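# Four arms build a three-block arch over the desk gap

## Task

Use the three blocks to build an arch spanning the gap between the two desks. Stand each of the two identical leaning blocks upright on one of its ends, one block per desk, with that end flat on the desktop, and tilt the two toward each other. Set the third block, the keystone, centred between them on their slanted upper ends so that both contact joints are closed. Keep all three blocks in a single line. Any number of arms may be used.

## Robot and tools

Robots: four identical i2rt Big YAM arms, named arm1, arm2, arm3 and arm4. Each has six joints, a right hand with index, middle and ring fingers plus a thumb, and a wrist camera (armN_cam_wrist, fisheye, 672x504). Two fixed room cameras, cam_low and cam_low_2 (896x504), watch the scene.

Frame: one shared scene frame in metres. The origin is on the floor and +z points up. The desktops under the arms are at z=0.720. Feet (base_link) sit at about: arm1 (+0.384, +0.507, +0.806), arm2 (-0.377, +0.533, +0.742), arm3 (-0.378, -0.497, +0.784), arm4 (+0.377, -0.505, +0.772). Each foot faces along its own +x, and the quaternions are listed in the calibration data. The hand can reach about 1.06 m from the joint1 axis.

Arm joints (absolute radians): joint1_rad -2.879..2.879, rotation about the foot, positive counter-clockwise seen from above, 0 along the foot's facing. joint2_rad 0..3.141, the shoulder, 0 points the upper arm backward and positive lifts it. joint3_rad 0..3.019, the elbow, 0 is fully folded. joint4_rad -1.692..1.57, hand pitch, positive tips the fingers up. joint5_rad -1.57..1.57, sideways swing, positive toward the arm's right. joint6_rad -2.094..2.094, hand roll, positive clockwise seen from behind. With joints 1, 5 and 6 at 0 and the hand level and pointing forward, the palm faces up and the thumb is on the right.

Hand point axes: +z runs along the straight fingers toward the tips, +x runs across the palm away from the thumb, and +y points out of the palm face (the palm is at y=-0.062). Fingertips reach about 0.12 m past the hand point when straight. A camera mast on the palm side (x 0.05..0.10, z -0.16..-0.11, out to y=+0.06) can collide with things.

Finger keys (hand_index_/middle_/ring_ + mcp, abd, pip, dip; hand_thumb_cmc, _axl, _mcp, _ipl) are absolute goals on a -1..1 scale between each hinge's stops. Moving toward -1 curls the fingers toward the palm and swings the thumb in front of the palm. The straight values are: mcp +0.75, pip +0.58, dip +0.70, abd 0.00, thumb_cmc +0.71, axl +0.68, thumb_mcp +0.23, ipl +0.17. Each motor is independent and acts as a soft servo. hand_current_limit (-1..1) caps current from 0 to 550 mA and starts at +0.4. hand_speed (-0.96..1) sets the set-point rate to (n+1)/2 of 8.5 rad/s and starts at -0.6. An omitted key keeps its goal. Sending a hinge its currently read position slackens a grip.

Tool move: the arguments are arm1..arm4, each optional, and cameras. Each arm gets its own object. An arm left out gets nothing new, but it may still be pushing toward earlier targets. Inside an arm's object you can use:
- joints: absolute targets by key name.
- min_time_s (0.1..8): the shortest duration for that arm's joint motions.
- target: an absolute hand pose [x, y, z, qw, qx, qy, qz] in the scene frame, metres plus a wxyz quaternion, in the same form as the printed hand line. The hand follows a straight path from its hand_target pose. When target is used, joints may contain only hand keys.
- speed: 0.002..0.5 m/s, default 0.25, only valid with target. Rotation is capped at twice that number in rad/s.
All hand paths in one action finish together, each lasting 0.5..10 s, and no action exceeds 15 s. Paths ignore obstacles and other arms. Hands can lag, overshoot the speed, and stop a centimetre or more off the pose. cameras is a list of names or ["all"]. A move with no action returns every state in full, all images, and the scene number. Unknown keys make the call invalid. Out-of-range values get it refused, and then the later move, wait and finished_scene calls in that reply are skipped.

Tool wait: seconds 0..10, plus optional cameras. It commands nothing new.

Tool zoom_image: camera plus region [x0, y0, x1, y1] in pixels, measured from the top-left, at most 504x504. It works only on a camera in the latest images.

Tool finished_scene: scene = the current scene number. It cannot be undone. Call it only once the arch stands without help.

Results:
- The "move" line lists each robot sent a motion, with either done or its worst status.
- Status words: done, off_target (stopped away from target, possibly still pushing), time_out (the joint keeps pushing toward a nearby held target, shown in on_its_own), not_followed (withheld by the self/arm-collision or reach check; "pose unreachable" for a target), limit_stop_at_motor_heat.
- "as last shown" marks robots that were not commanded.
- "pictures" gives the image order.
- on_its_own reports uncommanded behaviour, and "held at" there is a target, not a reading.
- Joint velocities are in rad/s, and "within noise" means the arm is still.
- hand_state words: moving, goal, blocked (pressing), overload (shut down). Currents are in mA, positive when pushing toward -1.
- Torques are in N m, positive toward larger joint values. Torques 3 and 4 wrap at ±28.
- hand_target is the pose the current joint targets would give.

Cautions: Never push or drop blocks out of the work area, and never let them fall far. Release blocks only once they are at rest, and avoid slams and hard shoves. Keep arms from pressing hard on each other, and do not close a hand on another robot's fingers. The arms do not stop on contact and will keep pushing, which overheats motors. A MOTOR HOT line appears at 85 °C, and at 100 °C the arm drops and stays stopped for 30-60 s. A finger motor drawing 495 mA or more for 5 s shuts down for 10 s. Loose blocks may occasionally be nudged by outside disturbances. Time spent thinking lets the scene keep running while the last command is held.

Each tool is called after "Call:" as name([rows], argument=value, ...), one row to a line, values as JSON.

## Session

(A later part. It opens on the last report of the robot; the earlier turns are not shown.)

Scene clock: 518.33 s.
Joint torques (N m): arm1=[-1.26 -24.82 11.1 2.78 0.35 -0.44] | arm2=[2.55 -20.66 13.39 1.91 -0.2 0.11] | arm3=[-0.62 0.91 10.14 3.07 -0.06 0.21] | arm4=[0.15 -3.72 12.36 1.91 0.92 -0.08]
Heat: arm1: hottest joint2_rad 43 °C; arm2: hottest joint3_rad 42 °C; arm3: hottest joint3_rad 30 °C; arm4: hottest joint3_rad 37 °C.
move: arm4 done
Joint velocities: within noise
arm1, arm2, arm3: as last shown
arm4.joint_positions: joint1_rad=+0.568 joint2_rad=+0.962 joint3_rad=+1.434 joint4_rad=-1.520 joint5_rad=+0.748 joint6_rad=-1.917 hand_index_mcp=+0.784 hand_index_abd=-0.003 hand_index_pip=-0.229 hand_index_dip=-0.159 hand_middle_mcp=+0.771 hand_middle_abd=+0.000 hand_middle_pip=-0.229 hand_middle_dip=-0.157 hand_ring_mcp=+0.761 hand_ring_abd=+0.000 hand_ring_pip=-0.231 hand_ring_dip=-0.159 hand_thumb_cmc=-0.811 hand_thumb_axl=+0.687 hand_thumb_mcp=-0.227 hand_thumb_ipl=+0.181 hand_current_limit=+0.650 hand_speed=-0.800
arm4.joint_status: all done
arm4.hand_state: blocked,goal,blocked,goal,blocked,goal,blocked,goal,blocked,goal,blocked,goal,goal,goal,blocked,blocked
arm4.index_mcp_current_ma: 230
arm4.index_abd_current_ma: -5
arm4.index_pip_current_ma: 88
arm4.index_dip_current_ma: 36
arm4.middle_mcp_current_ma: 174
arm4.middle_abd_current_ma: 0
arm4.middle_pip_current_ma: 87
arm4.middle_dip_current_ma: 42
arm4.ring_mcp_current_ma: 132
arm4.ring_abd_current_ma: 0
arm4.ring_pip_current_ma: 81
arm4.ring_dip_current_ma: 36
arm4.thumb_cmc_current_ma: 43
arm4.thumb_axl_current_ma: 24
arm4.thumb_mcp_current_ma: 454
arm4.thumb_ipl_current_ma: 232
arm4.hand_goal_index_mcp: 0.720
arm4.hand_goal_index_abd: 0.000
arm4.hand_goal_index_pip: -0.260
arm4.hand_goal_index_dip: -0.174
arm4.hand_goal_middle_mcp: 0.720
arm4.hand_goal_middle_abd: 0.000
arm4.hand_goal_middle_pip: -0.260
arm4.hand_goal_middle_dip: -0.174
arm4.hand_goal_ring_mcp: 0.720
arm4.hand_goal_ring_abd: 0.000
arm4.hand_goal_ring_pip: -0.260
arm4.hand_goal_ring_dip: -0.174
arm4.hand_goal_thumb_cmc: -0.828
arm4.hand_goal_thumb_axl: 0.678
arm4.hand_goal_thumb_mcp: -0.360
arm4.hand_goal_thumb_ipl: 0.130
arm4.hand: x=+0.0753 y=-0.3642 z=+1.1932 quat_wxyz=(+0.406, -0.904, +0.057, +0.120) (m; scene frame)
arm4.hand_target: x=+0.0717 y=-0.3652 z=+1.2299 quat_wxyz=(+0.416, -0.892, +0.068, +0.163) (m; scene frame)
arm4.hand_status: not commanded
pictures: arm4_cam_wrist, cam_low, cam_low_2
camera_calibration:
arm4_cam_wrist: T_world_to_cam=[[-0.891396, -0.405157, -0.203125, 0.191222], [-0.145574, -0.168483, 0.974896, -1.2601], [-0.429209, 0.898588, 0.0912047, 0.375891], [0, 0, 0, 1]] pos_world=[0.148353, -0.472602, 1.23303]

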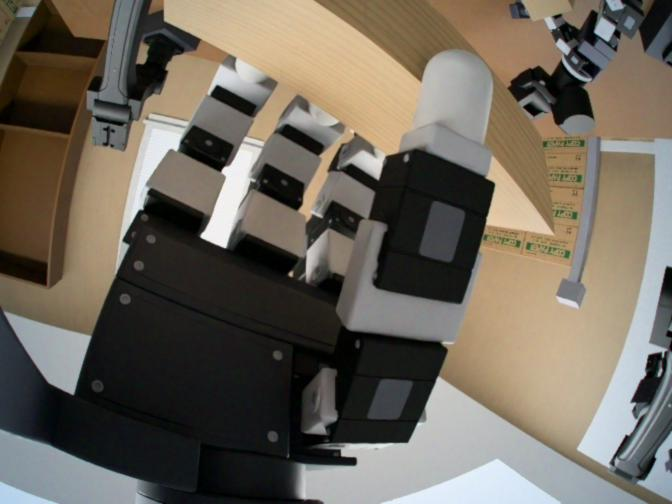

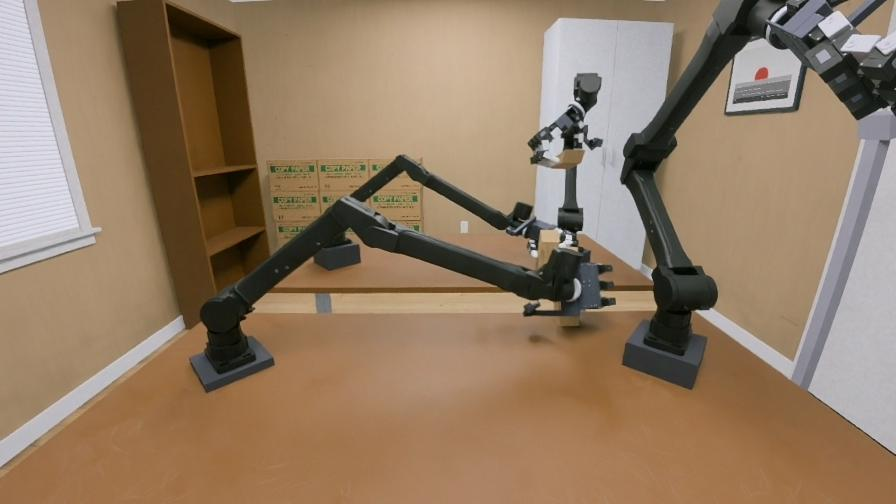

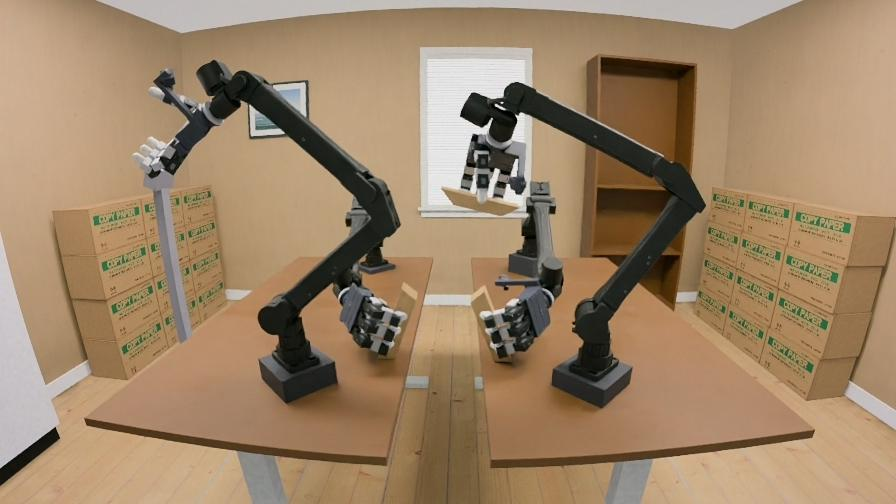

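Call:
move(arm4={"target": [-0.02, -0.35, 1.13, 0.3827, -0.9239, 0.0, 0.0], "speed": 0.15}, cameras=["cam_low_2", "cam_low", "arm4_cam_wrist"])

Call:
zoom_image(camera="cam_low_2", region=[370, 180, 520, 330])

Call:
zoom_image(camera="cam_low", region=[510, 130, 630, 260])

Scene clock: 524.27 s.
Joint torques (N m): arm1=[-1.44 -24.64 11.1 2.73 0.35 -0.45] | arm2=[2.49 -20.72 13.39 1.92 -0.2 0.11] | arm3=[-0.67 0.97 10.14 3.06 -0.07 0.21] | arm4=[0.44 -7.3 12.56 0.35 1.03 0.04]
Heat: arm1: hottest joint2_rad 44 °C; arm2: hottest joint3_rad 42 °C; arm3: hottest joint3_rad 30 °C; arm4: hottest joint3_rad 38 °C.
move: arm4 off_target
Joint velocities: within noise
arm1, arm2, arm3: as last shown
arm1.thumb_mcp_current_ma: 467
arm4.joint_positions: joint1_rad=+0.591 joint2_rad=+1.324 joint3_rad=+1.521 joint4_rad=-1.594 joint5_rad=+0.758 joint6_rad=-1.909 hand_index_mcp=+0.784 hand_index_abd=-0.003 hand_index_pip=-0.228 hand_index_dip=-0.158 hand_middle_mcp=+0.771 hand_middle_abd=+0.000 hand_middle_pip=-0.229 hand_middle_dip=-0.157 hand_ring_mcp=+0.760 hand_ring_abd=+0.000 hand_ring_pip=-0.231 hand_ring_dip=-0.159 hand_thumb_cmc=-0.810 hand_thumb_axl=+0.687 hand_thumb_mcp=-0.227 hand_thumb_ipl=+0.181 hand_current_limit=+0.650 hand_speed=-0.800
arm4.joint_status: not commanded
arm4.hand_state: blocked,goal,blocked,goal,blocked,goal,blocked,goal,blocked,goal,blocked,goal,goal,goal,blocked,blocked
arm4.index_mcp_current_ma: 230
arm4.index_abd_current_ma: -5
arm4.index_pip_current_ma: 89
arm4.index_dip_current_ma: 39
arm4.middle_mcp_current_ma: 174
arm4.middle_abd_current_ma: 0
arm4.middle_pip_current_ma: 87
arm4.middle_dip_current_ma: 42
arm4.ring_mcp_current_ma: 130
arm4.ring_abd_current_ma: 0
arm4.ring_pip_current_ma: 81
arm4.ring_dip_current_ma: 36
arm4.thumb_cmc_current_ma: 45
arm4.thumb_axl_current_ma: 25
arm4.thumb_mcp_current_ma: 454
arm4.thumb_ipl_current_ma: 232
arm4.hand_goal_index_mcp: 0.720
arm4.hand_goal_index_abd: 0.000
arm4.hand_goal_index_pip: -0.260
arm4.hand_goal_index_dip: -0.174
arm4.hand_goal_middle_mcp: 0.720
arm4.hand_goal_middle_abd: 0.000
arm4.hand_goal_middle_pip: -0.260
arm4.hand_goal_middle_dip: -0.174
arm4.hand_goal_ring_mcp: 0.720
arm4.hand_goal_ring_abd: 0.000
arm4.hand_goal_ring_pip: -0.260
arm4.hand_goal_ring_dip: -0.174
arm4.hand_goal_thumb_cmc: -0.828
arm4.hand_goal_thumb_axl: 0.678
arm4.hand_goal_thumb_mcp: -0.360
arm4.hand_goal_thumb_ipl: 0.130
arm4.hand: x=-0.0074 y=-0.3498 z=+1.1000 quat_wxyz=(+0.373, -0.927, -0.013, -0.031) (m; scene frame)
arm4.hand_target: x=-0.0184 y=-0.3504 z=+1.1296 quat_wxyz=(+0.382, -0.924, +0.000, +0.001) (m; scene frame)
arm4.hand_status: off_target (0.033 m and 4.1 deg from the pose sent, 0.115 m and 15.7 deg at the start)
pictures: arm4_cam_wrist, cam_low, cam_low_2
camera_calibration:
arm4_cam_wrist: T_world_to_cam=[[-0.774308, -0.444191, -0.450712, 0.363885], [-0.457657, -0.0988112, 0.883621, -1.05634], [-0.437032, 0.890467, -0.126777, 0.572921], [0, 0, 0, 1]] pos_world=[0.0487022, -0.452911, 1.17005]

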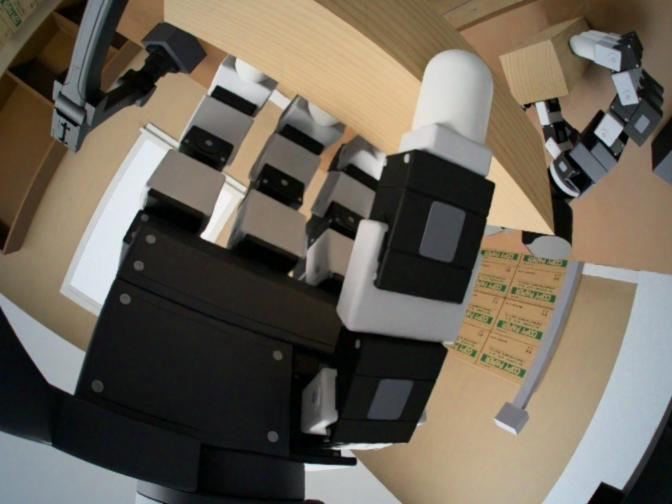

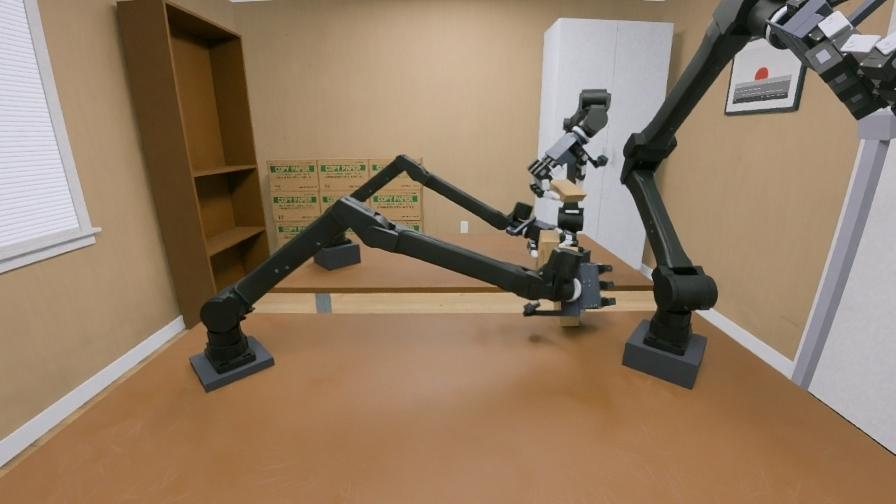

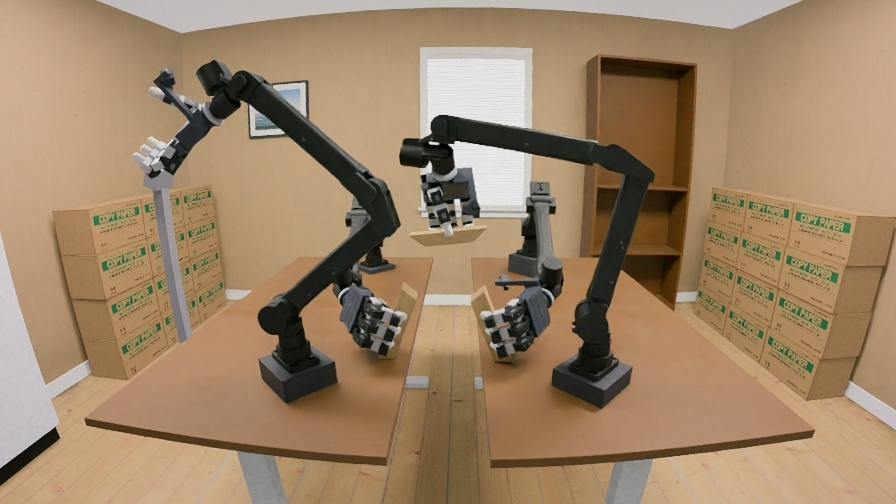

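Scaled by 3.360 from the camera's 896x504 image, which has a finer 1280x720 frame.

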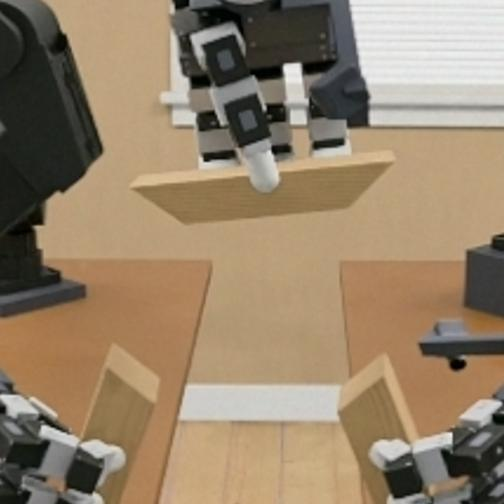

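Scaled by 3.877 from the camera's 896x504 image, which has a finer 1280x720 frame.

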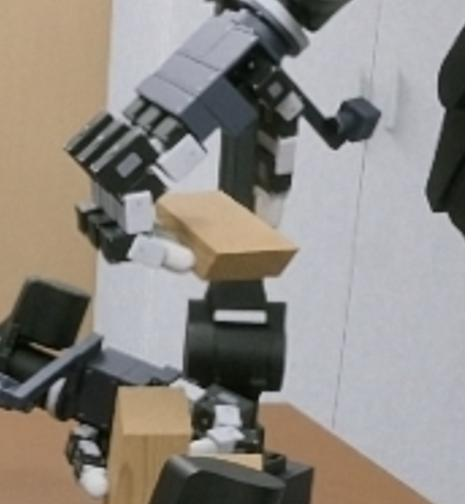

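Call:
zoom_image(camera="cam_low_2", region=[405, 215, 450, 260])

Call:
zoom_image(camera="cam_low_2", region=[450, 215, 495, 260])

Call:
zoom_image(camera="cam_low_2", region=[390, 275, 430, 315])

Call:
zoom_image(camera="cam_low_2", region=[460, 275, 500, 315])

Scaled by 11.200 from the camera's 896x504 image, which has a finer 1280x720 frame.

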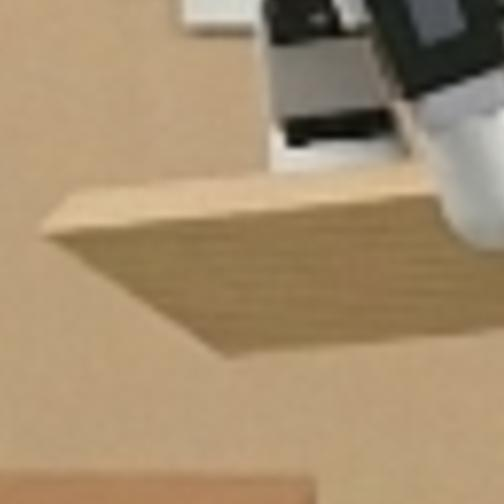

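Scaled by 11.200 from the camera's 896x504 image, which has a finer 1280x720 frame.

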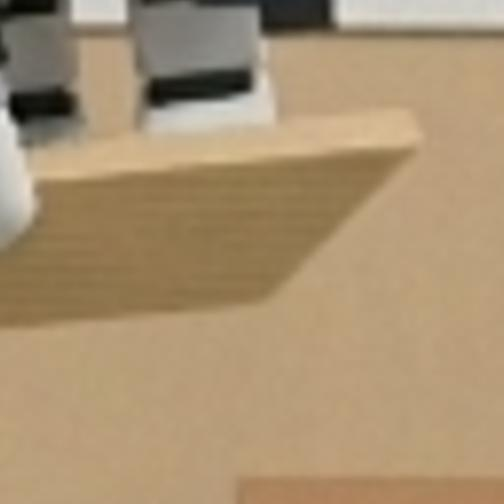

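Scaled by 12.600 from the camera's 896x504 image, which has a finer 1280x720 frame.

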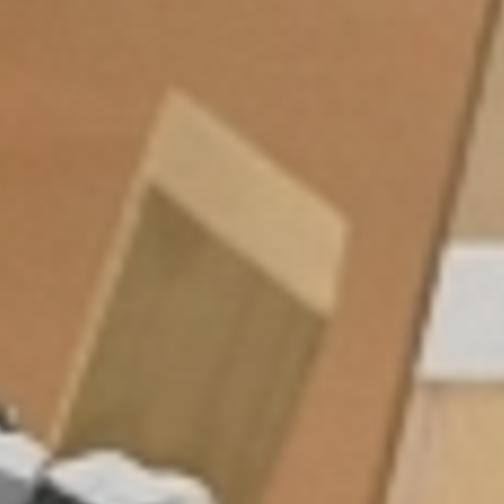

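Scaled by 12.600 from the camera's 896x504 image, which has a finer 1280x720 frame.

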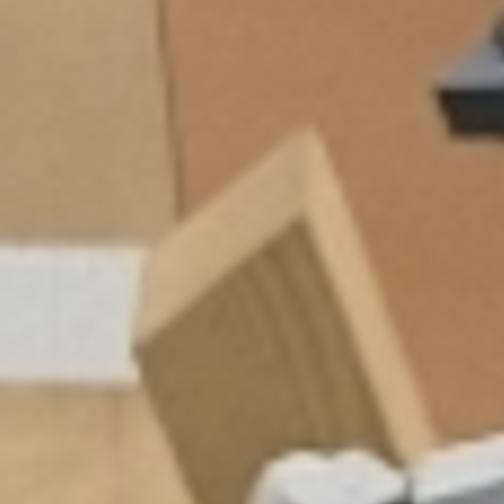

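Call:
move(arm1={"target": [0.121, -0.3555, 0.876, 0.5424, 0.219, -0.7186, 0.376], "speed": 0.04}, arm2={"target": [-0.109, -0.347, 0.893, 0.5135, 0.1974, 0.7342, -0.3978], "speed": 0.04}, arm4={"target": [-0.035, -0.345, 1.08, 0.3915, -0.9192, 0.0168, 0.0418], "speed": 0.1}, cameras=["cam_low_2", "cam_low", "arm4_cam_wrist"])

Call:
zoom_image(camera="cam_low_2", region=[400, 220, 500, 320])

Call:
zoom_image(camera="cam_low_2", region=[370, 330, 530, 370])

Call:
zoom_image(camera="cam_low", region=[520, 160, 620, 260])

Call:
zoom_image(camera="cam_low", region=[530, 270, 600, 330])

Scene clock: 547.87 s.
Joint torques (N m): arm1=[-1.85 -25.29 11.64 2.29 0.27 -0.46] | arm2=[3.43 -22.65 14.32 1.33 -0.12 0.14] | arm3=[-0.67 0.91 10.13 3.07 -0.07 0.2] | arm4=[0.03 -9.05 8.75 1.36 0.89 -0.02]
Heat: arm1: hottest joint2_rad 44 °C; arm2: hottest joint3_rad 42 °C; arm3: hottest joint3_rad 30 °C; arm4: hottest joint3_rad 46 °C.
move: arm1 off_target; arm2 off_target; arm4 off_target
Joint velocities: within noise
arm1.joint_positions: joint1_rad=+0.707 joint2_rad=+2.495 joint3_rad=+2.014 joint4_rad=+0.252 joint5_rad=+0.535 joint6_rad=+1.990 hand_index_mcp=+0.728 hand_index_abd=+0.003 hand_index_pip=-0.200 hand_index_dip=-0.153 hand_middle_mcp=+0.710 hand_middle_abd=+0.003 hand_middle_pip=-0.214 hand_middle_dip=-0.153 hand_ring_mcp=+0.683 hand_ring_abd=+0.003 hand_ring_pip=-0.213 hand_ring_dip=-0.159 hand_thumb_cmc=-0.801 hand_thumb_axl=+0.685 hand_thumb_mcp=-0.214 hand_thumb_ipl=+0.180 hand_current_limit=+0.700 hand_speed=-0.800
arm1.joint_status: not commanded
arm1.hand_state: blocked,goal,blocked,blocked,blocked,goal,blocked,blocked,blocked,goal,blocked,goal,blocked,goal,blocked,blocked
arm1.index_mcp_current_ma: 260
arm1.index_abd_current_ma: 1
arm1.index_pip_current_ma: 105
arm1.index_dip_current_ma: 31
arm1.middle_mcp_current_ma: 186
arm1.middle_abd_current_ma: 2
arm1.middle_pip_current_ma: 65
arm1.middle_dip_current_ma: 31
arm1.ring_mcp_current_ma: 93
arm1.ring_abd_current_ma: 1
arm1.ring_pip_current_ma: 69
arm1.ring_dip_current_ma: 18
arm1.thumb_cmc_current_ma: 46
arm1.thumb_axl_current_ma: 8
arm1.thumb_mcp_current_ma: 467
arm1.thumb_ipl_current_ma: 210
arm1.hand_goal_index_mcp: 0.640
arm1.hand_goal_index_abd: 0.000
arm1.hand_goal_index_pip: -0.250
arm1.hand_goal_index_dip: -0.174
arm1.hand_goal_middle_mcp: 0.640
arm1.hand_goal_middle_abd: 0.000
arm1.hand_goal_middle_pip: -0.250
arm1.hand_goal_middle_dip: -0.174
arm1.hand_goal_ring_mcp: 0.640
arm1.hand_goal_ring_abd: 0.000
arm1.hand_goal_ring_pip: -0.250
arm1.hand_goal_ring_dip: -0.174
arm1.hand_goal_thumb_cmc: -0.828
arm1.hand_goal_thumb_axl: 0.678
arm1.hand_goal_thumb_mcp: -0.330
arm1.hand_goal_thumb_ipl: 0.120
arm1.hand: x=+0.1367 y=-0.3455 z=+0.8371 quat_wxyz=(+0.522, +0.232, -0.737, +0.361) (m; scene frame)
arm1.hand_target: x=+0.1216 y=-0.3533 z=+0.8763 quat_wxyz=(+0.543, +0.219, -0.719, +0.376) (m; scene frame)
arm1.hand_status: off_target (0.043 m and 3.9 deg from the pose sent, 0.045 m and 3.8 deg at the start)
arm2.joint_positions: joint1_rad=-0.702 joint2_rad=+2.493 joint3_rad=+2.160 joint4_rad=+0.119 joint5_rad=-0.527 joint6_rad=-2.055 hand_index_mcp=+0.686 hand_index_abd=-0.002 hand_index_pip=-0.201 hand_index_dip=-0.150 hand_middle_mcp=+0.679 hand_middle_abd=-0.004 hand_middle_pip=-0.216 hand_middle_dip=-0.152 hand_ring_mcp=+0.673 hand_ring_abd=-0.005 hand_ring_pip=-0.233 hand_ring_dip=-0.179 hand_thumb_cmc=-0.822 hand_thumb_axl=+0.679 hand_thumb_mcp=-0.173 hand_thumb_ipl=+0.172 hand_current_limit=+0.700 hand_speed=-0.800
arm2.joint_status: not commanded
arm2.hand_state: blocked,goal,blocked,blocked,blocked,goal,blocked,blocked,blocked,goal,goal,goal,goal,goal,blocked,blocked
arm2.index_mcp_current_ma: 219
arm2.index_abd_current_ma: -2
arm2.index_pip_current_ma: 135
arm2.index_dip_current_ma: 55
arm2.middle_mcp_current_ma: 188
arm2.middle_abd_current_ma: -4
arm2.middle_pip_current_ma: 83
arm2.middle_dip_current_ma: 47
arm2.ring_mcp_current_ma: 165
arm2.ring_abd_current_ma: -7
arm2.ring_pip_current_ma: 35
arm2.ring_dip_current_ma: -7
arm2.thumb_cmc_current_ma: 10
arm2.thumb_axl_current_ma: 1
arm2.thumb_mcp_current_ma: 467
arm2.thumb_ipl_current_ma: 219
arm2.hand_goal_index_mcp: 0.620
arm2.hand_goal_index_abd: 0.000
arm2.hand_goal_index_pip: -0.250
arm2.hand_goal_index_dip: -0.174
arm2.hand_goal_middle_mcp: 0.620
arm2.hand_goal_middle_abd: 0.000
arm2.hand_goal_middle_pip: -0.250
arm2.hand_goal_middle_dip: -0.174
arm2.hand_goal_ring_mcp: 0.620
arm2.hand_goal_ring_abd: 0.000
arm2.hand_goal_ring_pip: -0.250
arm2.hand_goal_ring_dip: -0.174
arm2.hand_goal_thumb_cmc: -0.828
arm2.hand_goal_thumb_axl: 0.678
arm2.hand_goal_thumb_mcp: -0.300
arm2.hand_goal_thumb_ipl: 0.120
arm2.hand: x=-0.1222 y=-0.3424 z=+0.8726 quat_wxyz=(+0.507, +0.206, +0.739, -0.393) (m; scene frame)
arm2.hand_target: x=-0.1092 y=-0.3456 z=+0.8931 quat_wxyz=(+0.514, +0.198, +0.734, -0.398) (m; scene frame)
arm2.hand_status: off_target (0.025 m and 1.5 deg from the pose sent, 0.026 m and 0.3 deg at the start)
arm3: as last shown
arm4.joint_positions: joint1_rad=+0.591 joint2_rad=+1.302 joint3_rad=+1.392 joint4_rad=-1.375 joint5_rad=+0.758 joint6_rad=-1.909 hand_index_mcp=+0.784 hand_index_abd=-0.003 hand_index_pip=-0.228 hand_index_dip=-0.158 hand_middle_mcp=+0.771 hand_middle_abd=+0.000 hand_middle_pip=-0.229 hand_middle_dip=-0.157 hand_ring_mcp=+0.760 hand_ring_abd=+0.000 hand_ring_pip=-0.231 hand_ring_dip=-0.159 hand_thumb_cmc=-0.810 hand_thumb_axl=+0.687 hand_thumb_mcp=-0.227 hand_thumb_ipl=+0.181 hand_current_limit=+0.650 hand_speed=-0.800
arm4.joint_status: not commanded
arm4.hand_state: blocked,goal,blocked,goal,blocked,goal,blocked,goal,blocked,goal,blocked,goal,goal,goal,blocked,blocked
arm4.index_mcp_current_ma: 230
arm4.index_abd_current_ma: -5
arm4.index_pip_current_ma: 89
arm4.index_dip_current_ma: 39
arm4.middle_mcp_current_ma: 174
arm4.middle_abd_current_ma: 0
arm4.middle_pip_current_ma: 87
arm4.middle_dip_current_ma: 42
arm4.ring_mcp_current_ma: 130
arm4.ring_abd_current_ma: 0
arm4.ring_pip_current_ma: 81
arm4.ring_dip_current_ma: 36
arm4.thumb_cmc_current_ma: 45
arm4.thumb_axl_current_ma: 25
arm4.thumb_mcp_current_ma: 454
arm4.thumb_ipl_current_ma: 232
arm4.hand_goal_index_mcp: 0.720
arm4.hand_goal_index_abd: 0.000
arm4.hand_goal_index_pip: -0.260
arm4.hand_goal_index_dip: -0.174
arm4.hand_goal_middle_mcp: 0.720
arm4.hand_goal_middle_abd: 0.000
arm4.hand_goal_middle_pip: -0.260
arm4.hand_goal_middle_dip: -0.174
arm4.hand_goal_ring_mcp: 0.720
arm4.hand_goal_ring_abd: 0.000
arm4.hand_goal_ring_pip: -0.260
arm4.hand_goal_ring_dip: -0.174
arm4.hand_goal_thumb_cmc: -0.828
arm4.hand_goal_thumb_axl: 0.678
arm4.hand_goal_thumb_mcp: -0.360
arm4.hand_goal_thumb_ipl: 0.130
arm4.hand: x=-0.0324 y=-0.3438 z=+1.0644 quat_wxyz=(+0.385, -0.923, +0.008, +0.019) (m; scene frame)
arm4.hand_target: x=-0.0347 y=-0.3450 z=+1.0800 quat_wxyz=(+0.391, -0.919, +0.017, +0.042) (m; scene frame)
arm4.hand_status: off_target (0.016 m and 2.9 deg from the pose sent, 0.034 m and 9.3 deg at the start)
pictures: arm4_cam_wrist, cam_low, cam_low_2
camera_calibration:
arm4_cam_wrist: T_world_to_cam=[[-0.81953, -0.432382, -0.376053, 0.254394], [-0.359702, -0.122692, 0.924966, -1.08487], [-0.446077, 0.893304, -0.0549788, 0.476397], [0, 0, 0, 1]] pos_world=[0.0307654, -0.448676, 1.12532]

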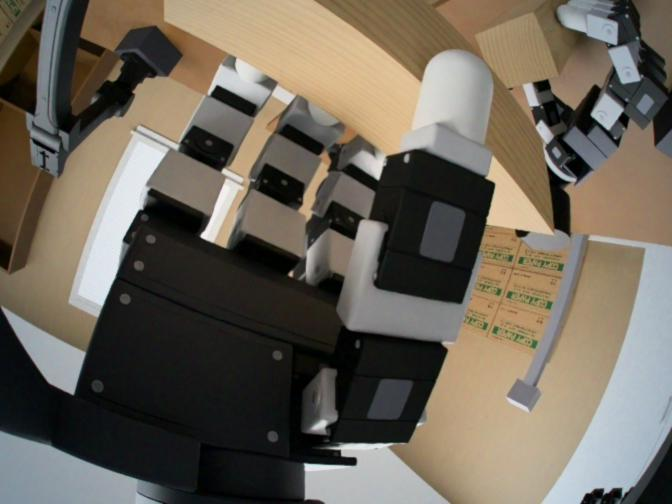

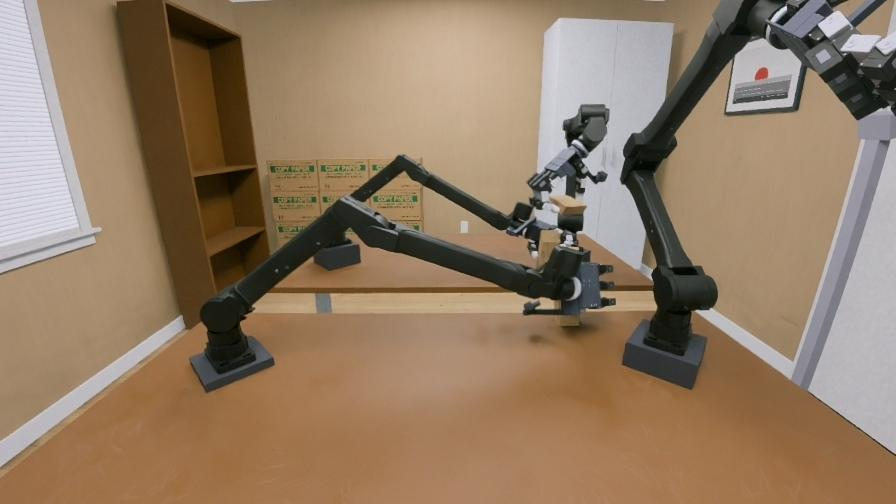

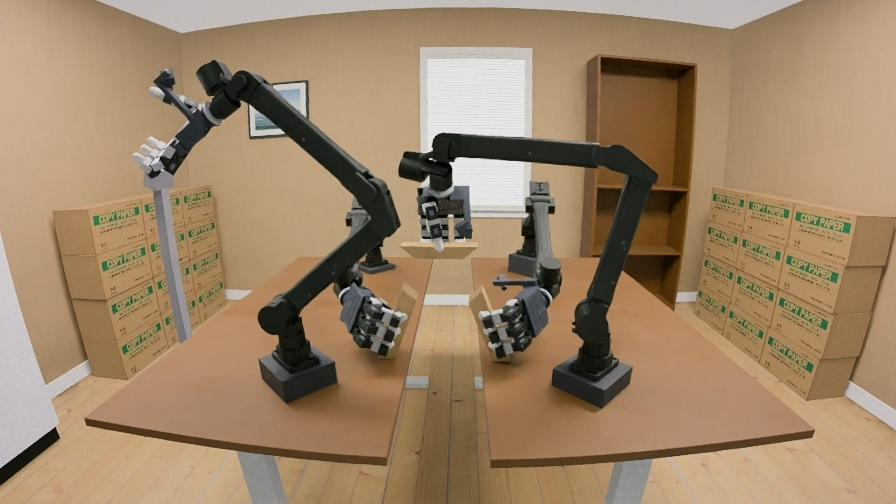

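Scaled by 5.040 from the camera's 896x504 image, which has a finer 1280x720 frame.

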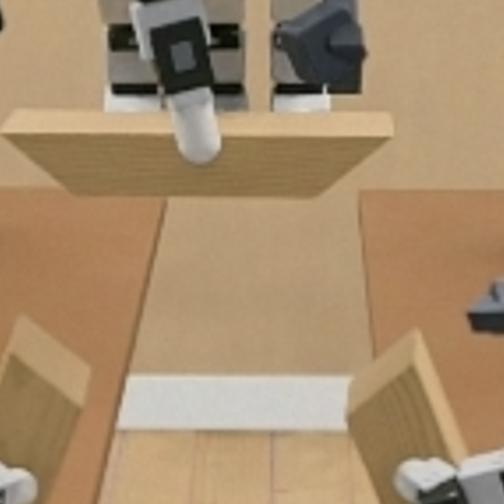

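Scaled by 3.150 from the camera's 896x504 image, which has a finer 1280x720 frame.

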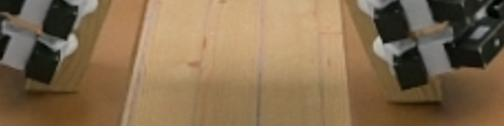

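Scaled by 5.040 from the camera's 896x504 image, which has a finer 1280x720 frame.

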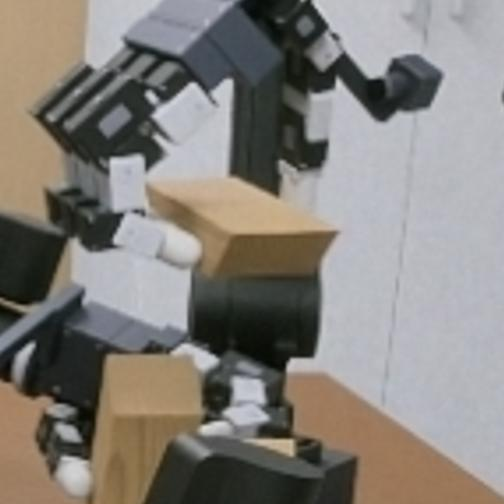

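Scaled by 7.200 from the camera's 896x504 image, which has a finer 1280x720 frame.

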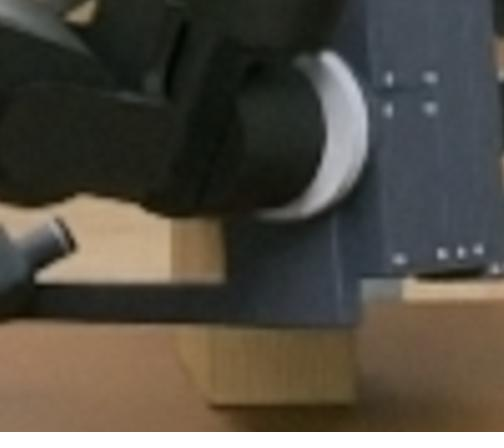

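Call:
move(arm1={"target": [0.108, -0.3555, 0.884, 0.5424, 0.219, -0.7186, 0.376], "speed": 0.04}, arm2={"target": [-0.094, -0.347, 0.903, 0.5135, 0.1974, 0.7342, -0.3978], "speed": 0.04}, cameras=["cam_low_2", "cam_low"])

Call:
zoom_image(camera="cam_low_2", region=[370, 280, 520, 370])

Call:
zoom_image(camera="cam_low", region=[530, 220, 600, 330])

Scene clock: 552.63 s.
Joint torques (N m): arm1=[-1.85 -25.99 12.41 1.77 0.24 -0.45] | arm2=[4.19 -23.06 14.9 1.43 -0.37 0.18] | arm3=[-0.67 1.03 10.14 3.07 -0.06 0.21] | arm4=[-0.03 -9.41 8.81 1.29 0.88 0]
Heat: arm1: hottest joint2_rad 44 °C; arm2: hottest joint3_rad 42 °C; arm3: hottest joint3_rad 30 °C; arm4: hottest joint3_rad 46 °C.
move: arm1 off_target; arm2 off_target
Joint velocities: within noise
arm1.joint_positions: joint1_rad=+0.688 joint2_rad=+2.495 joint3_rad=+2.014 joint4_rad=+0.252 joint5_rad=+0.518 joint6_rad=+1.985 hand_index_mcp=+0.728 hand_index_abd=+0.003 hand_index_pip=-0.200 hand_index_dip=-0.155 hand_middle_mcp=+0.710 hand_middle_abd=+0.003 hand_middle_pip=-0.214 hand_middle_dip=-0.153 hand_ring_mcp=+0.683 hand_ring_abd=+0.003 hand_ring_pip=-0.212 hand_ring_dip=-0.158 hand_thumb_cmc=-0.801 hand_thumb_axl=+0.685 hand_thumb_mcp=-0.214 hand_thumb_ipl=+0.180 hand_current_limit=+0.700 hand_speed=-0.800
arm1.joint_status: not commanded
arm1.hand_state: blocked,goal,blocked,goal,blocked,goal,blocked,blocked,blocked,goal,blocked,goal,blocked,goal,blocked,blocked
arm1.index_mcp_current_ma: 260
arm1.index_abd_current_ma: 1
arm1.index_pip_current_ma: 105
arm1.index_dip_current_ma: 27
arm1.middle_mcp_current_ma: 186
arm1.middle_abd_current_ma: 2
arm1.middle_pip_current_ma: 65
arm1.middle_dip_current_ma: 31
arm1.ring_mcp_current_ma: 93
arm1.ring_abd_current_ma: 1
arm1.ring_pip_current_ma: 71
arm1.ring_dip_current_ma: 20
arm1.thumb_cmc_current_ma: 44
arm1.thumb_axl_current_ma: 7
arm1.thumb_mcp_current_ma: 467
arm1.thumb_ipl_current_ma: 210
arm1.hand_goal_index_mcp: 0.640
arm1.hand_goal_index_abd: 0.000
arm1.hand_goal_index_pip: -0.250
arm1.hand_goal_index_dip: -0.174
arm1.hand_goal_middle_mcp: 0.640
arm1.hand_goal_middle_abd: 0.000
arm1.hand_goal_middle_pip: -0.250
arm1.hand_goal_middle_dip: -0.174
arm1.hand_goal_ring_mcp: 0.640
arm1.hand_goal_ring_abd: 0.000
arm1.hand_goal_ring_pip: -0.250
arm1.hand_goal_ring_dip: -0.174
arm1.hand_goal_thumb_cmc: -0.828
arm1.hand_goal_thumb_axl: 0.678
arm1.hand_goal_thumb_mcp: -0.330
arm1.hand_goal_thumb_ipl: 0.120
arm1.hand: x=+0.1219 y=-0.3431 z=+0.8369 quat_wxyz=(+0.522, +0.232, -0.738, +0.359) (m; scene frame)
arm1.hand_target: x=+0.1087 y=-0.3528 z=+0.8843 quat_wxyz=(+0.543, +0.219, -0.719, +0.376) (m; scene frame)
arm1.hand_status: off_target (0.051 m and 4.0 deg from the pose sent, 0.056 m and 3.9 deg at the start)
arm2.joint_positions: joint1_rad=-0.692 joint2_rad=+2.492 joint3_rad=+2.170 joint4_rad=+0.098 joint5_rad=-0.503 joint6_rad=-2.055 hand_index_mcp=+0.686 hand_index_abd=-0.002 hand_index_pip=-0.201 hand_index_dip=-0.150 hand_middle_mcp=+0.678 hand_middle_abd=-0.004 hand_middle_pip=-0.216 hand_middle_dip=-0.155 hand_ring_mcp=+0.673 hand_ring_abd=-0.005 hand_ring_pip=-0.239 hand_ring_dip=-0.182 hand_thumb_cmc=-0.820 hand_thumb_axl=+0.681 hand_thumb_mcp=-0.171 hand_thumb_ipl=+0.172 hand_current_limit=+0.700 hand_speed=-0.800
arm2.joint_status: not commanded
arm2.hand_state: blocked,goal,blocked,blocked,blocked,goal,blocked,goal,blocked,goal,goal,goal,goal,goal,blocked,blocked
arm2.index_mcp_current_ma: 219
arm2.index_abd_current_ma: -2
arm2.index_pip_current_ma: 135
arm2.index_dip_current_ma: 55
arm2.middle_mcp_current_ma: 185
arm2.middle_abd_current_ma: -4
arm2.middle_pip_current_ma: 83
arm2.middle_dip_current_ma: 39
arm2.ring_mcp_current_ma: 165
arm2.ring_abd_current_ma: -7
arm2.ring_pip_current_ma: 20
arm2.ring_dip_current_ma: -13
arm2.thumb_cmc_current_ma: 14
arm2.thumb_axl_current_ma: 4
arm2.thumb_mcp_current_ma: 468
arm2.thumb_ipl_current_ma: 219
arm2.hand_goal_index_mcp: 0.620
arm2.hand_goal_index_abd: 0.000
arm2.hand_goal_index_pip: -0.250
arm2.hand_goal_index_dip: -0.174
arm2.hand_goal_middle_mcp: 0.620
arm2.hand_goal_middle_abd: 0.000
arm2.hand_goal_middle_pip: -0.250
arm2.hand_goal_middle_dip: -0.174
arm2.hand_goal_ring_mcp: 0.620
arm2.hand_goal_ring_abd: 0.000
arm2.hand_goal_ring_pip: -0.250
arm2.hand_goal_ring_dip: -0.174
arm2.hand_goal_thumb_cmc: -0.828
arm2.hand_goal_thumb_axl: 0.678
arm2.hand_goal_thumb_mcp: -0.300
arm2.hand_goal_thumb_ipl: 0.120
arm2.hand: x=-0.1156 y=-0.3442 z=+0.8736 quat_wxyz=(+0.501, +0.213, +0.741, -0.393) (m; scene frame)
arm2.hand_target: x=-0.0948 y=-0.3449 z=+0.9031 quat_wxyz=(+0.514, +0.198, +0.734, -0.398) (m; scene frame)
arm2.hand_status: off_target (0.037 m and 2.5 deg from the pose sent, 0.042 m and 1.5 deg at the start)
arm3, arm4: as last shown
pictures: cam_low, cam_low_2

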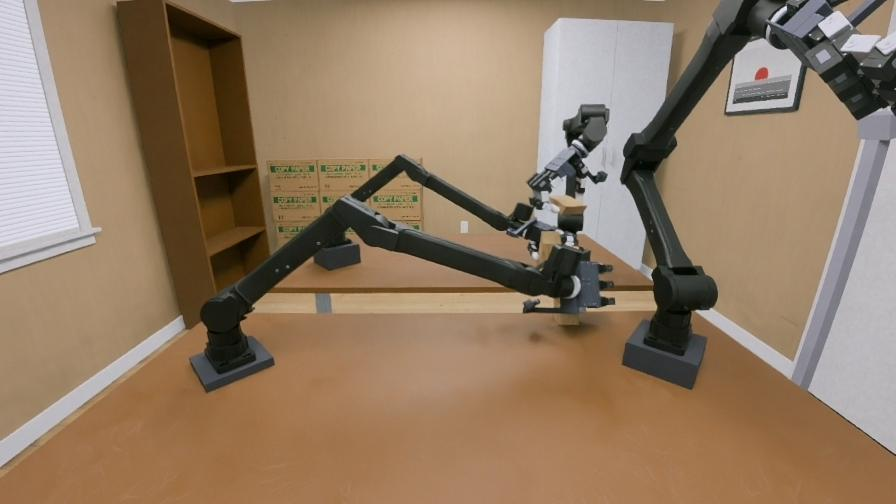

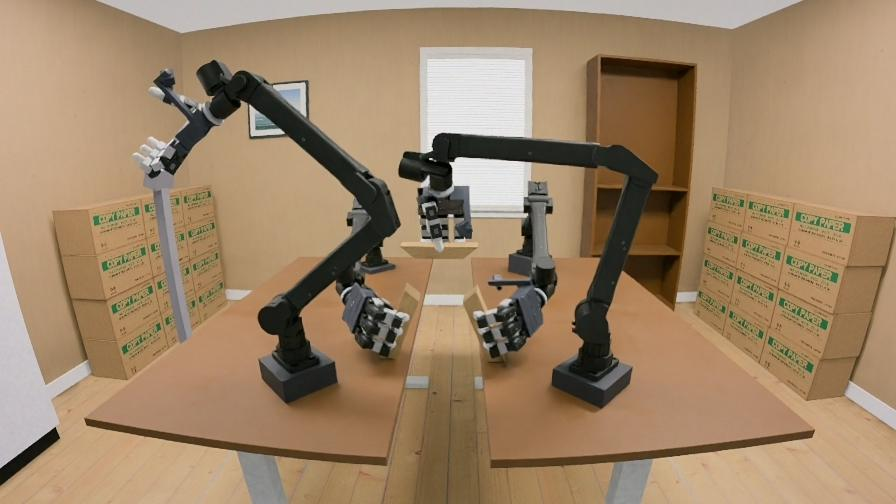

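Scaled by 3.360 from the camera's 896x504 image, which has a finer 1280x720 frame.

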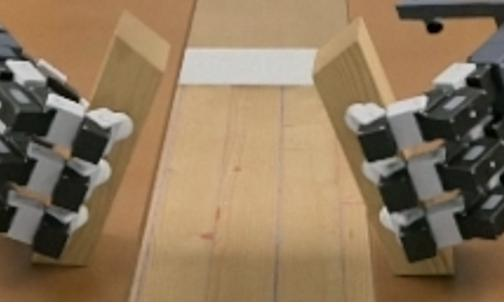

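Scaled by 4.582 from the camera's 896x504 image, which has a finer 1280x720 frame.

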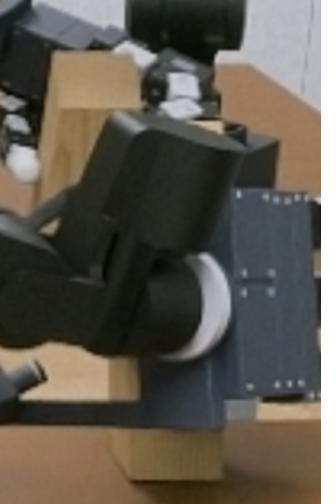

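Call:
move(arm2={"target": [-0.121, -0.347, 0.885, 0.5135, 0.1974, 0.7342, -0.3978], "speed": 0.04}, arm1={"target": [0.112, -0.3555, 0.872, 0.5424, 0.219, -0.7186, 0.376], "speed": 0.04}, cameras=["cam_low_2", "cam_low"])

Call:
zoom_image(camera="cam_low_2", region=[370, 280, 520, 370])

Call:
zoom_image(camera="cam_low_2", region=[370, 335, 420, 370])

Call:
zoom_image(camera="cam_low_2", region=[475, 335, 525, 370])

Call:
zoom_image(camera="cam_low", region=[530, 220, 600, 330])

Scene clock: 562.53 s.
Joint torques (N m): arm1=[-1.2 -24.7 12.16 2.43 0.43 -0.41] | arm2=[1.61 -22.12 12.81 2.56 -0.52 0.11] | arm3=[-0.62 0.97 10.14 3.06 -0.06 0.2] | arm4=[0.03 -9.17 8.75 1.32 0.92 -0.03]
Heat: arm1: hottest joint2_rad 44 °C; arm2: hottest joint3_rad 43 °C; arm3: hottest joint3_rad 30 °C; arm4: hottest joint3_rad 45 °C.
move: arm1 off_target; arm2 off_target
Joint velocities: within noise
arm1.joint_positions: joint1_rad=+0.688 joint2_rad=+2.495 joint3_rad=+2.014 joint4_rad=+0.252 joint5_rad=+0.518 joint6_rad=+1.985 hand_index_mcp=+0.728 hand_index_abd=+0.003 hand_index_pip=-0.200 hand_index_dip=-0.155 hand_middle_mcp=+0.710 hand_middle_abd=+0.003 hand_middle_pip=-0.214 hand_middle_dip=-0.153 hand_ring_mcp=+0.683 hand_ring_abd=+0.003 hand_ring_pip=-0.212 hand_ring_dip=-0.158 hand_thumb_cmc=-0.801 hand_thumb_axl=+0.685 hand_thumb_mcp=-0.214 hand_thumb_ipl=+0.180 hand_current_limit=+0.700 hand_speed=-0.800
arm1.joint_status: not commanded
arm1.hand_state: blocked,goal,blocked,goal,blocked,goal,blocked,blocked,blocked,goal,blocked,goal,blocked,goal,blocked,blocked
arm1.index_mcp_current_ma: 260
arm1.index_abd_current_ma: 1
arm1.index_pip_current_ma: 105
arm1.index_dip_current_ma: 27
arm1.middle_mcp_current_ma: 186
arm1.middle_abd_current_ma: 2
arm1.middle_pip_current_ma: 65
arm1.middle_dip_current_ma: 31
arm1.ring_mcp_current_ma: 93
arm1.ring_abd_current_ma: 1
arm1.ring_pip_current_ma: 71
arm1.ring_dip_current_ma: 20
arm1.thumb_cmc_current_ma: 44
arm1.thumb_axl_current_ma: 7
arm1.thumb_mcp_current_ma: 468
arm1.thumb_ipl_current_ma: 210
arm1.hand_goal_index_mcp: 0.640
arm1.hand_goal_index_abd: 0.000
arm1.hand_goal_index_pip: -0.250
arm1.hand_goal_index_dip: -0.174
arm1.hand_goal_middle_mcp: 0.640
arm1.hand_goal_middle_abd: 0.000
arm1.hand_goal_middle_pip: -0.250
arm1.hand_goal_middle_dip: -0.174
arm1.hand_goal_ring_mcp: 0.640
arm1.hand_goal_ring_abd: 0.000
arm1.hand_goal_ring_pip: -0.250
arm1.hand_goal_ring_dip: -0.174
arm1.hand_goal_thumb_cmc: -0.828
arm1.hand_goal_thumb_axl: 0.678
arm1.hand_goal_thumb_mcp: -0.330
arm1.hand_goal_thumb_ipl: 0.120
arm1.hand: x=+0.1218 y=-0.3431 z=+0.8369 quat_wxyz=(+0.522, +0.232, -0.738, +0.359) (m; scene frame)
arm1.hand_target: x=+0.1126 y=-0.3533 z=+0.8724 quat_wxyz=(+0.542, +0.219, -0.719, +0.376) (m; scene frame)
arm1.hand_status: off_target (0.038 m and 4.0 deg from the pose sent, 0.039 m and 4.0 deg at the start)
arm2.joint_positions: joint1_rad=-0.695 joint2_rad=+2.492 joint3_rad=+2.170 joint4_rad=+0.101 joint5_rad=-0.533 joint6_rad=-2.057 hand_index_mcp=+0.686 hand_index_abd=-0.002 hand_index_pip=-0.201 hand_index_dip=-0.150 hand_middle_mcp=+0.678 hand_middle_abd=-0.004 hand_middle_pip=-0.216 hand_middle_dip=-0.154 hand_ring_mcp=+0.673 hand_ring_abd=-0.005 hand_ring_pip=-0.231 hand_ring_dip=-0.177 hand_thumb_cmc=-0.826 hand_thumb_axl=+0.679 hand_thumb_mcp=-0.171 hand_thumb_ipl=+0.172 hand_current_limit=+0.700 hand_speed=-0.800
arm2.joint_status: not commanded
arm2.hand_state: blocked,goal,blocked,blocked,blocked,goal,blocked,blocked,blocked,goal,goal,goal,goal,goal,blocked,blocked
arm2.index_mcp_current_ma: 216
arm2.index_abd_current_ma: -2
arm2.index_pip_current_ma: 135
arm2.index_dip_current_ma: 54
arm2.middle_mcp_current_ma: 185
arm2.middle_abd_current_ma: -4
arm2.middle_pip_current_ma: 83
arm2.middle_dip_current_ma: 43
arm2.ring_mcp_current_ma: 165
arm2.ring_abd_current_ma: -7
arm2.ring_pip_current_ma: 39
arm2.ring_dip_current_ma: -4
arm2.thumb_cmc_current_ma: 2
arm2.thumb_axl_current_ma: 2
arm2.thumb_mcp_current_ma: 467
arm2.thumb_ipl_current_ma: 219
arm2.hand_goal_index_mcp: 0.620
arm2.hand_goal_index_abd: 0.000
arm2.hand_goal_index_pip: -0.250
arm2.hand_goal_index_dip: -0.174
arm2.hand_goal_middle_mcp: 0.620
arm2.hand_goal_middle_abd: 0.000
arm2.hand_goal_middle_pip: -0.250
arm2.hand_goal_middle_dip: -0.174
arm2.hand_goal_ring_mcp: 0.620
arm2.hand_goal_ring_abd: 0.000
arm2.hand_goal_ring_pip: -0.250
arm2.hand_goal_ring_dip: -0.174
arm2.hand_goal_thumb_cmc: -0.828
arm2.hand_goal_thumb_axl: 0.678
arm2.hand_goal_thumb_mcp: -0.300
arm2.hand_goal_thumb_ipl: 0.120
arm2.hand: x=-0.1160 y=-0.3403 z=+0.8752 quat_wxyz=(+0.508, +0.203, +0.742, -0.387) (m; scene frame)
arm2.hand_target: x=-0.1212 y=-0.3465 z=+0.8852 quat_wxyz=(+0.513, +0.197, +0.734, -0.398) (m; scene frame)
arm2.hand_status: off_target (0.013 m and 1.8 deg from the pose sent, 0.013 m and 2.5 deg at the start)
arm3, arm4: as last shown
pictures: cam_low, cam_low_2

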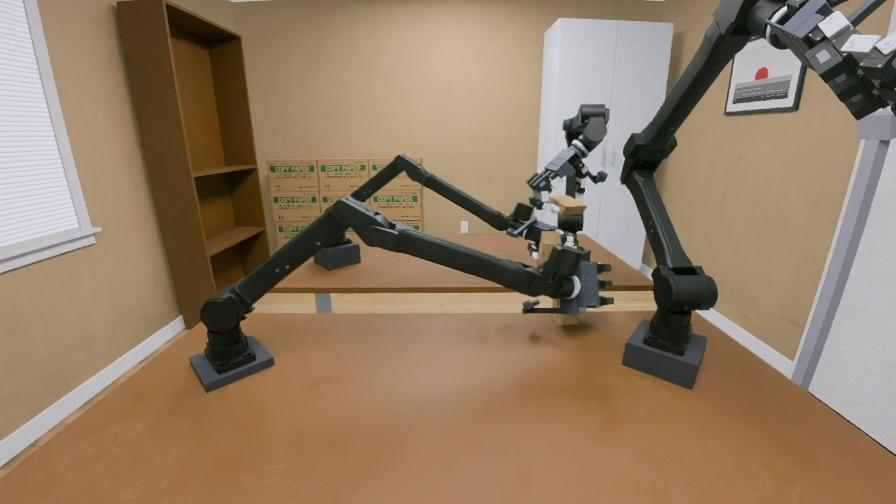

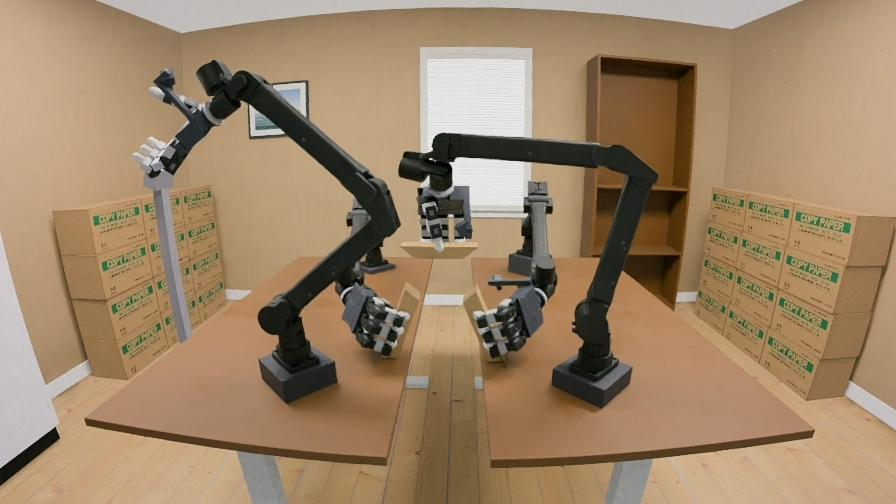

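Scaled by 3.360 from the camera's 896x504 image, which has a finer 1280x720 frame.

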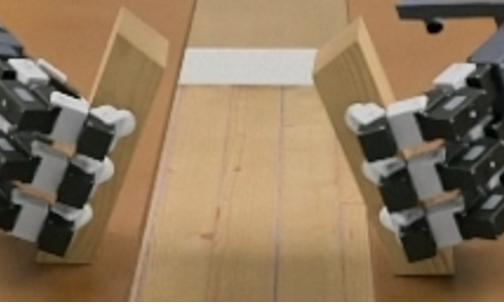

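Scaled by 10.080 from the camera's 896x504 image, which has a finer 1280x720 frame.

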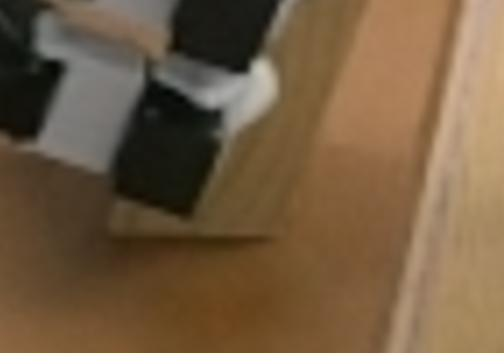

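Scaled by 10.080 from the camera's 896x504 image, which has a finer 1280x720 frame.

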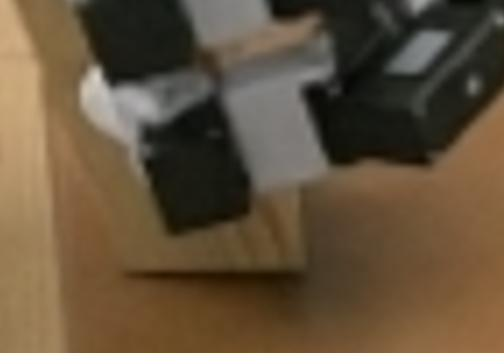

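Scaled by 4.582 from the camera's 896x504 image, which has a finer 1280x720 frame.

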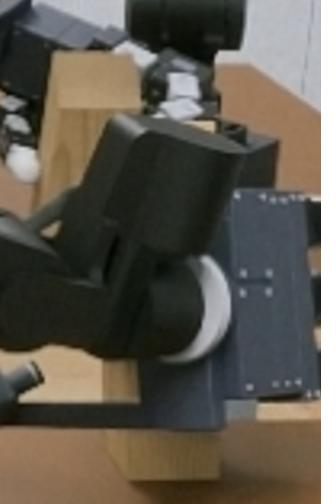

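Call:
zoom_image(camera="cam_low", region=[530, 220, 590, 270])

Call:
zoom_image(camera="cam_low_2", region=[400, 275, 440, 315])

Call:
zoom_image(camera="cam_low_2", region=[455, 275, 495, 315])

Call:
zoom_image(camera="cam_low_2", region=[395, 230, 485, 270])

Call:
zoom_image(camera="cam_low", region=[540, 185, 600, 235])

Scaled by 8.400 from the camera's 896x504 image, which has a finer 1280x720 frame.

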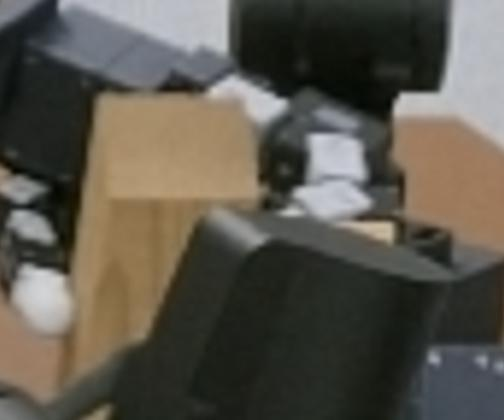

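Scaled by 12.600 from the camera's 896x504 image, which has a finer 1280x720 frame.

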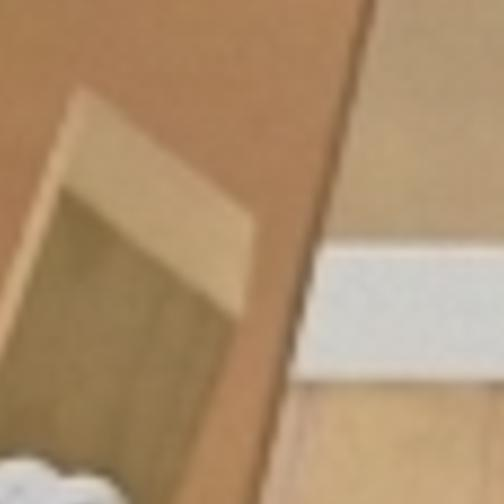

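Scaled by 12.600 from the camera's 896x504 image, which has a finer 1280x720 frame.

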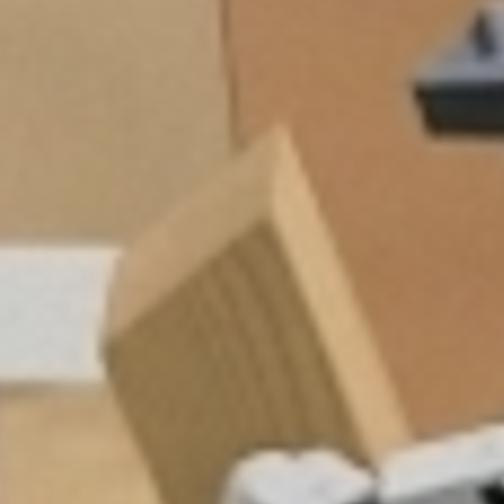

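Scaled by 5.600 from the camera's 896x504 image, which has a finer 1280x720 frame.

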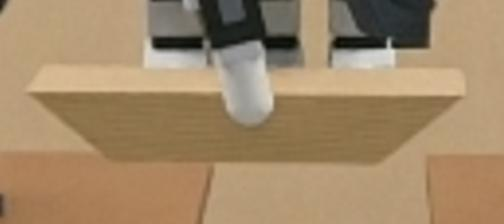

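Scaled by 8.400 from the camera's 896x504 image, which has a finer 1280x720 frame.

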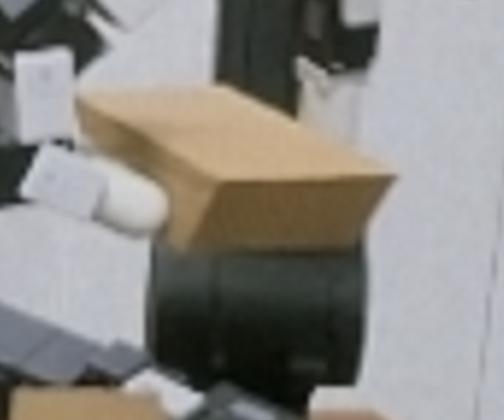

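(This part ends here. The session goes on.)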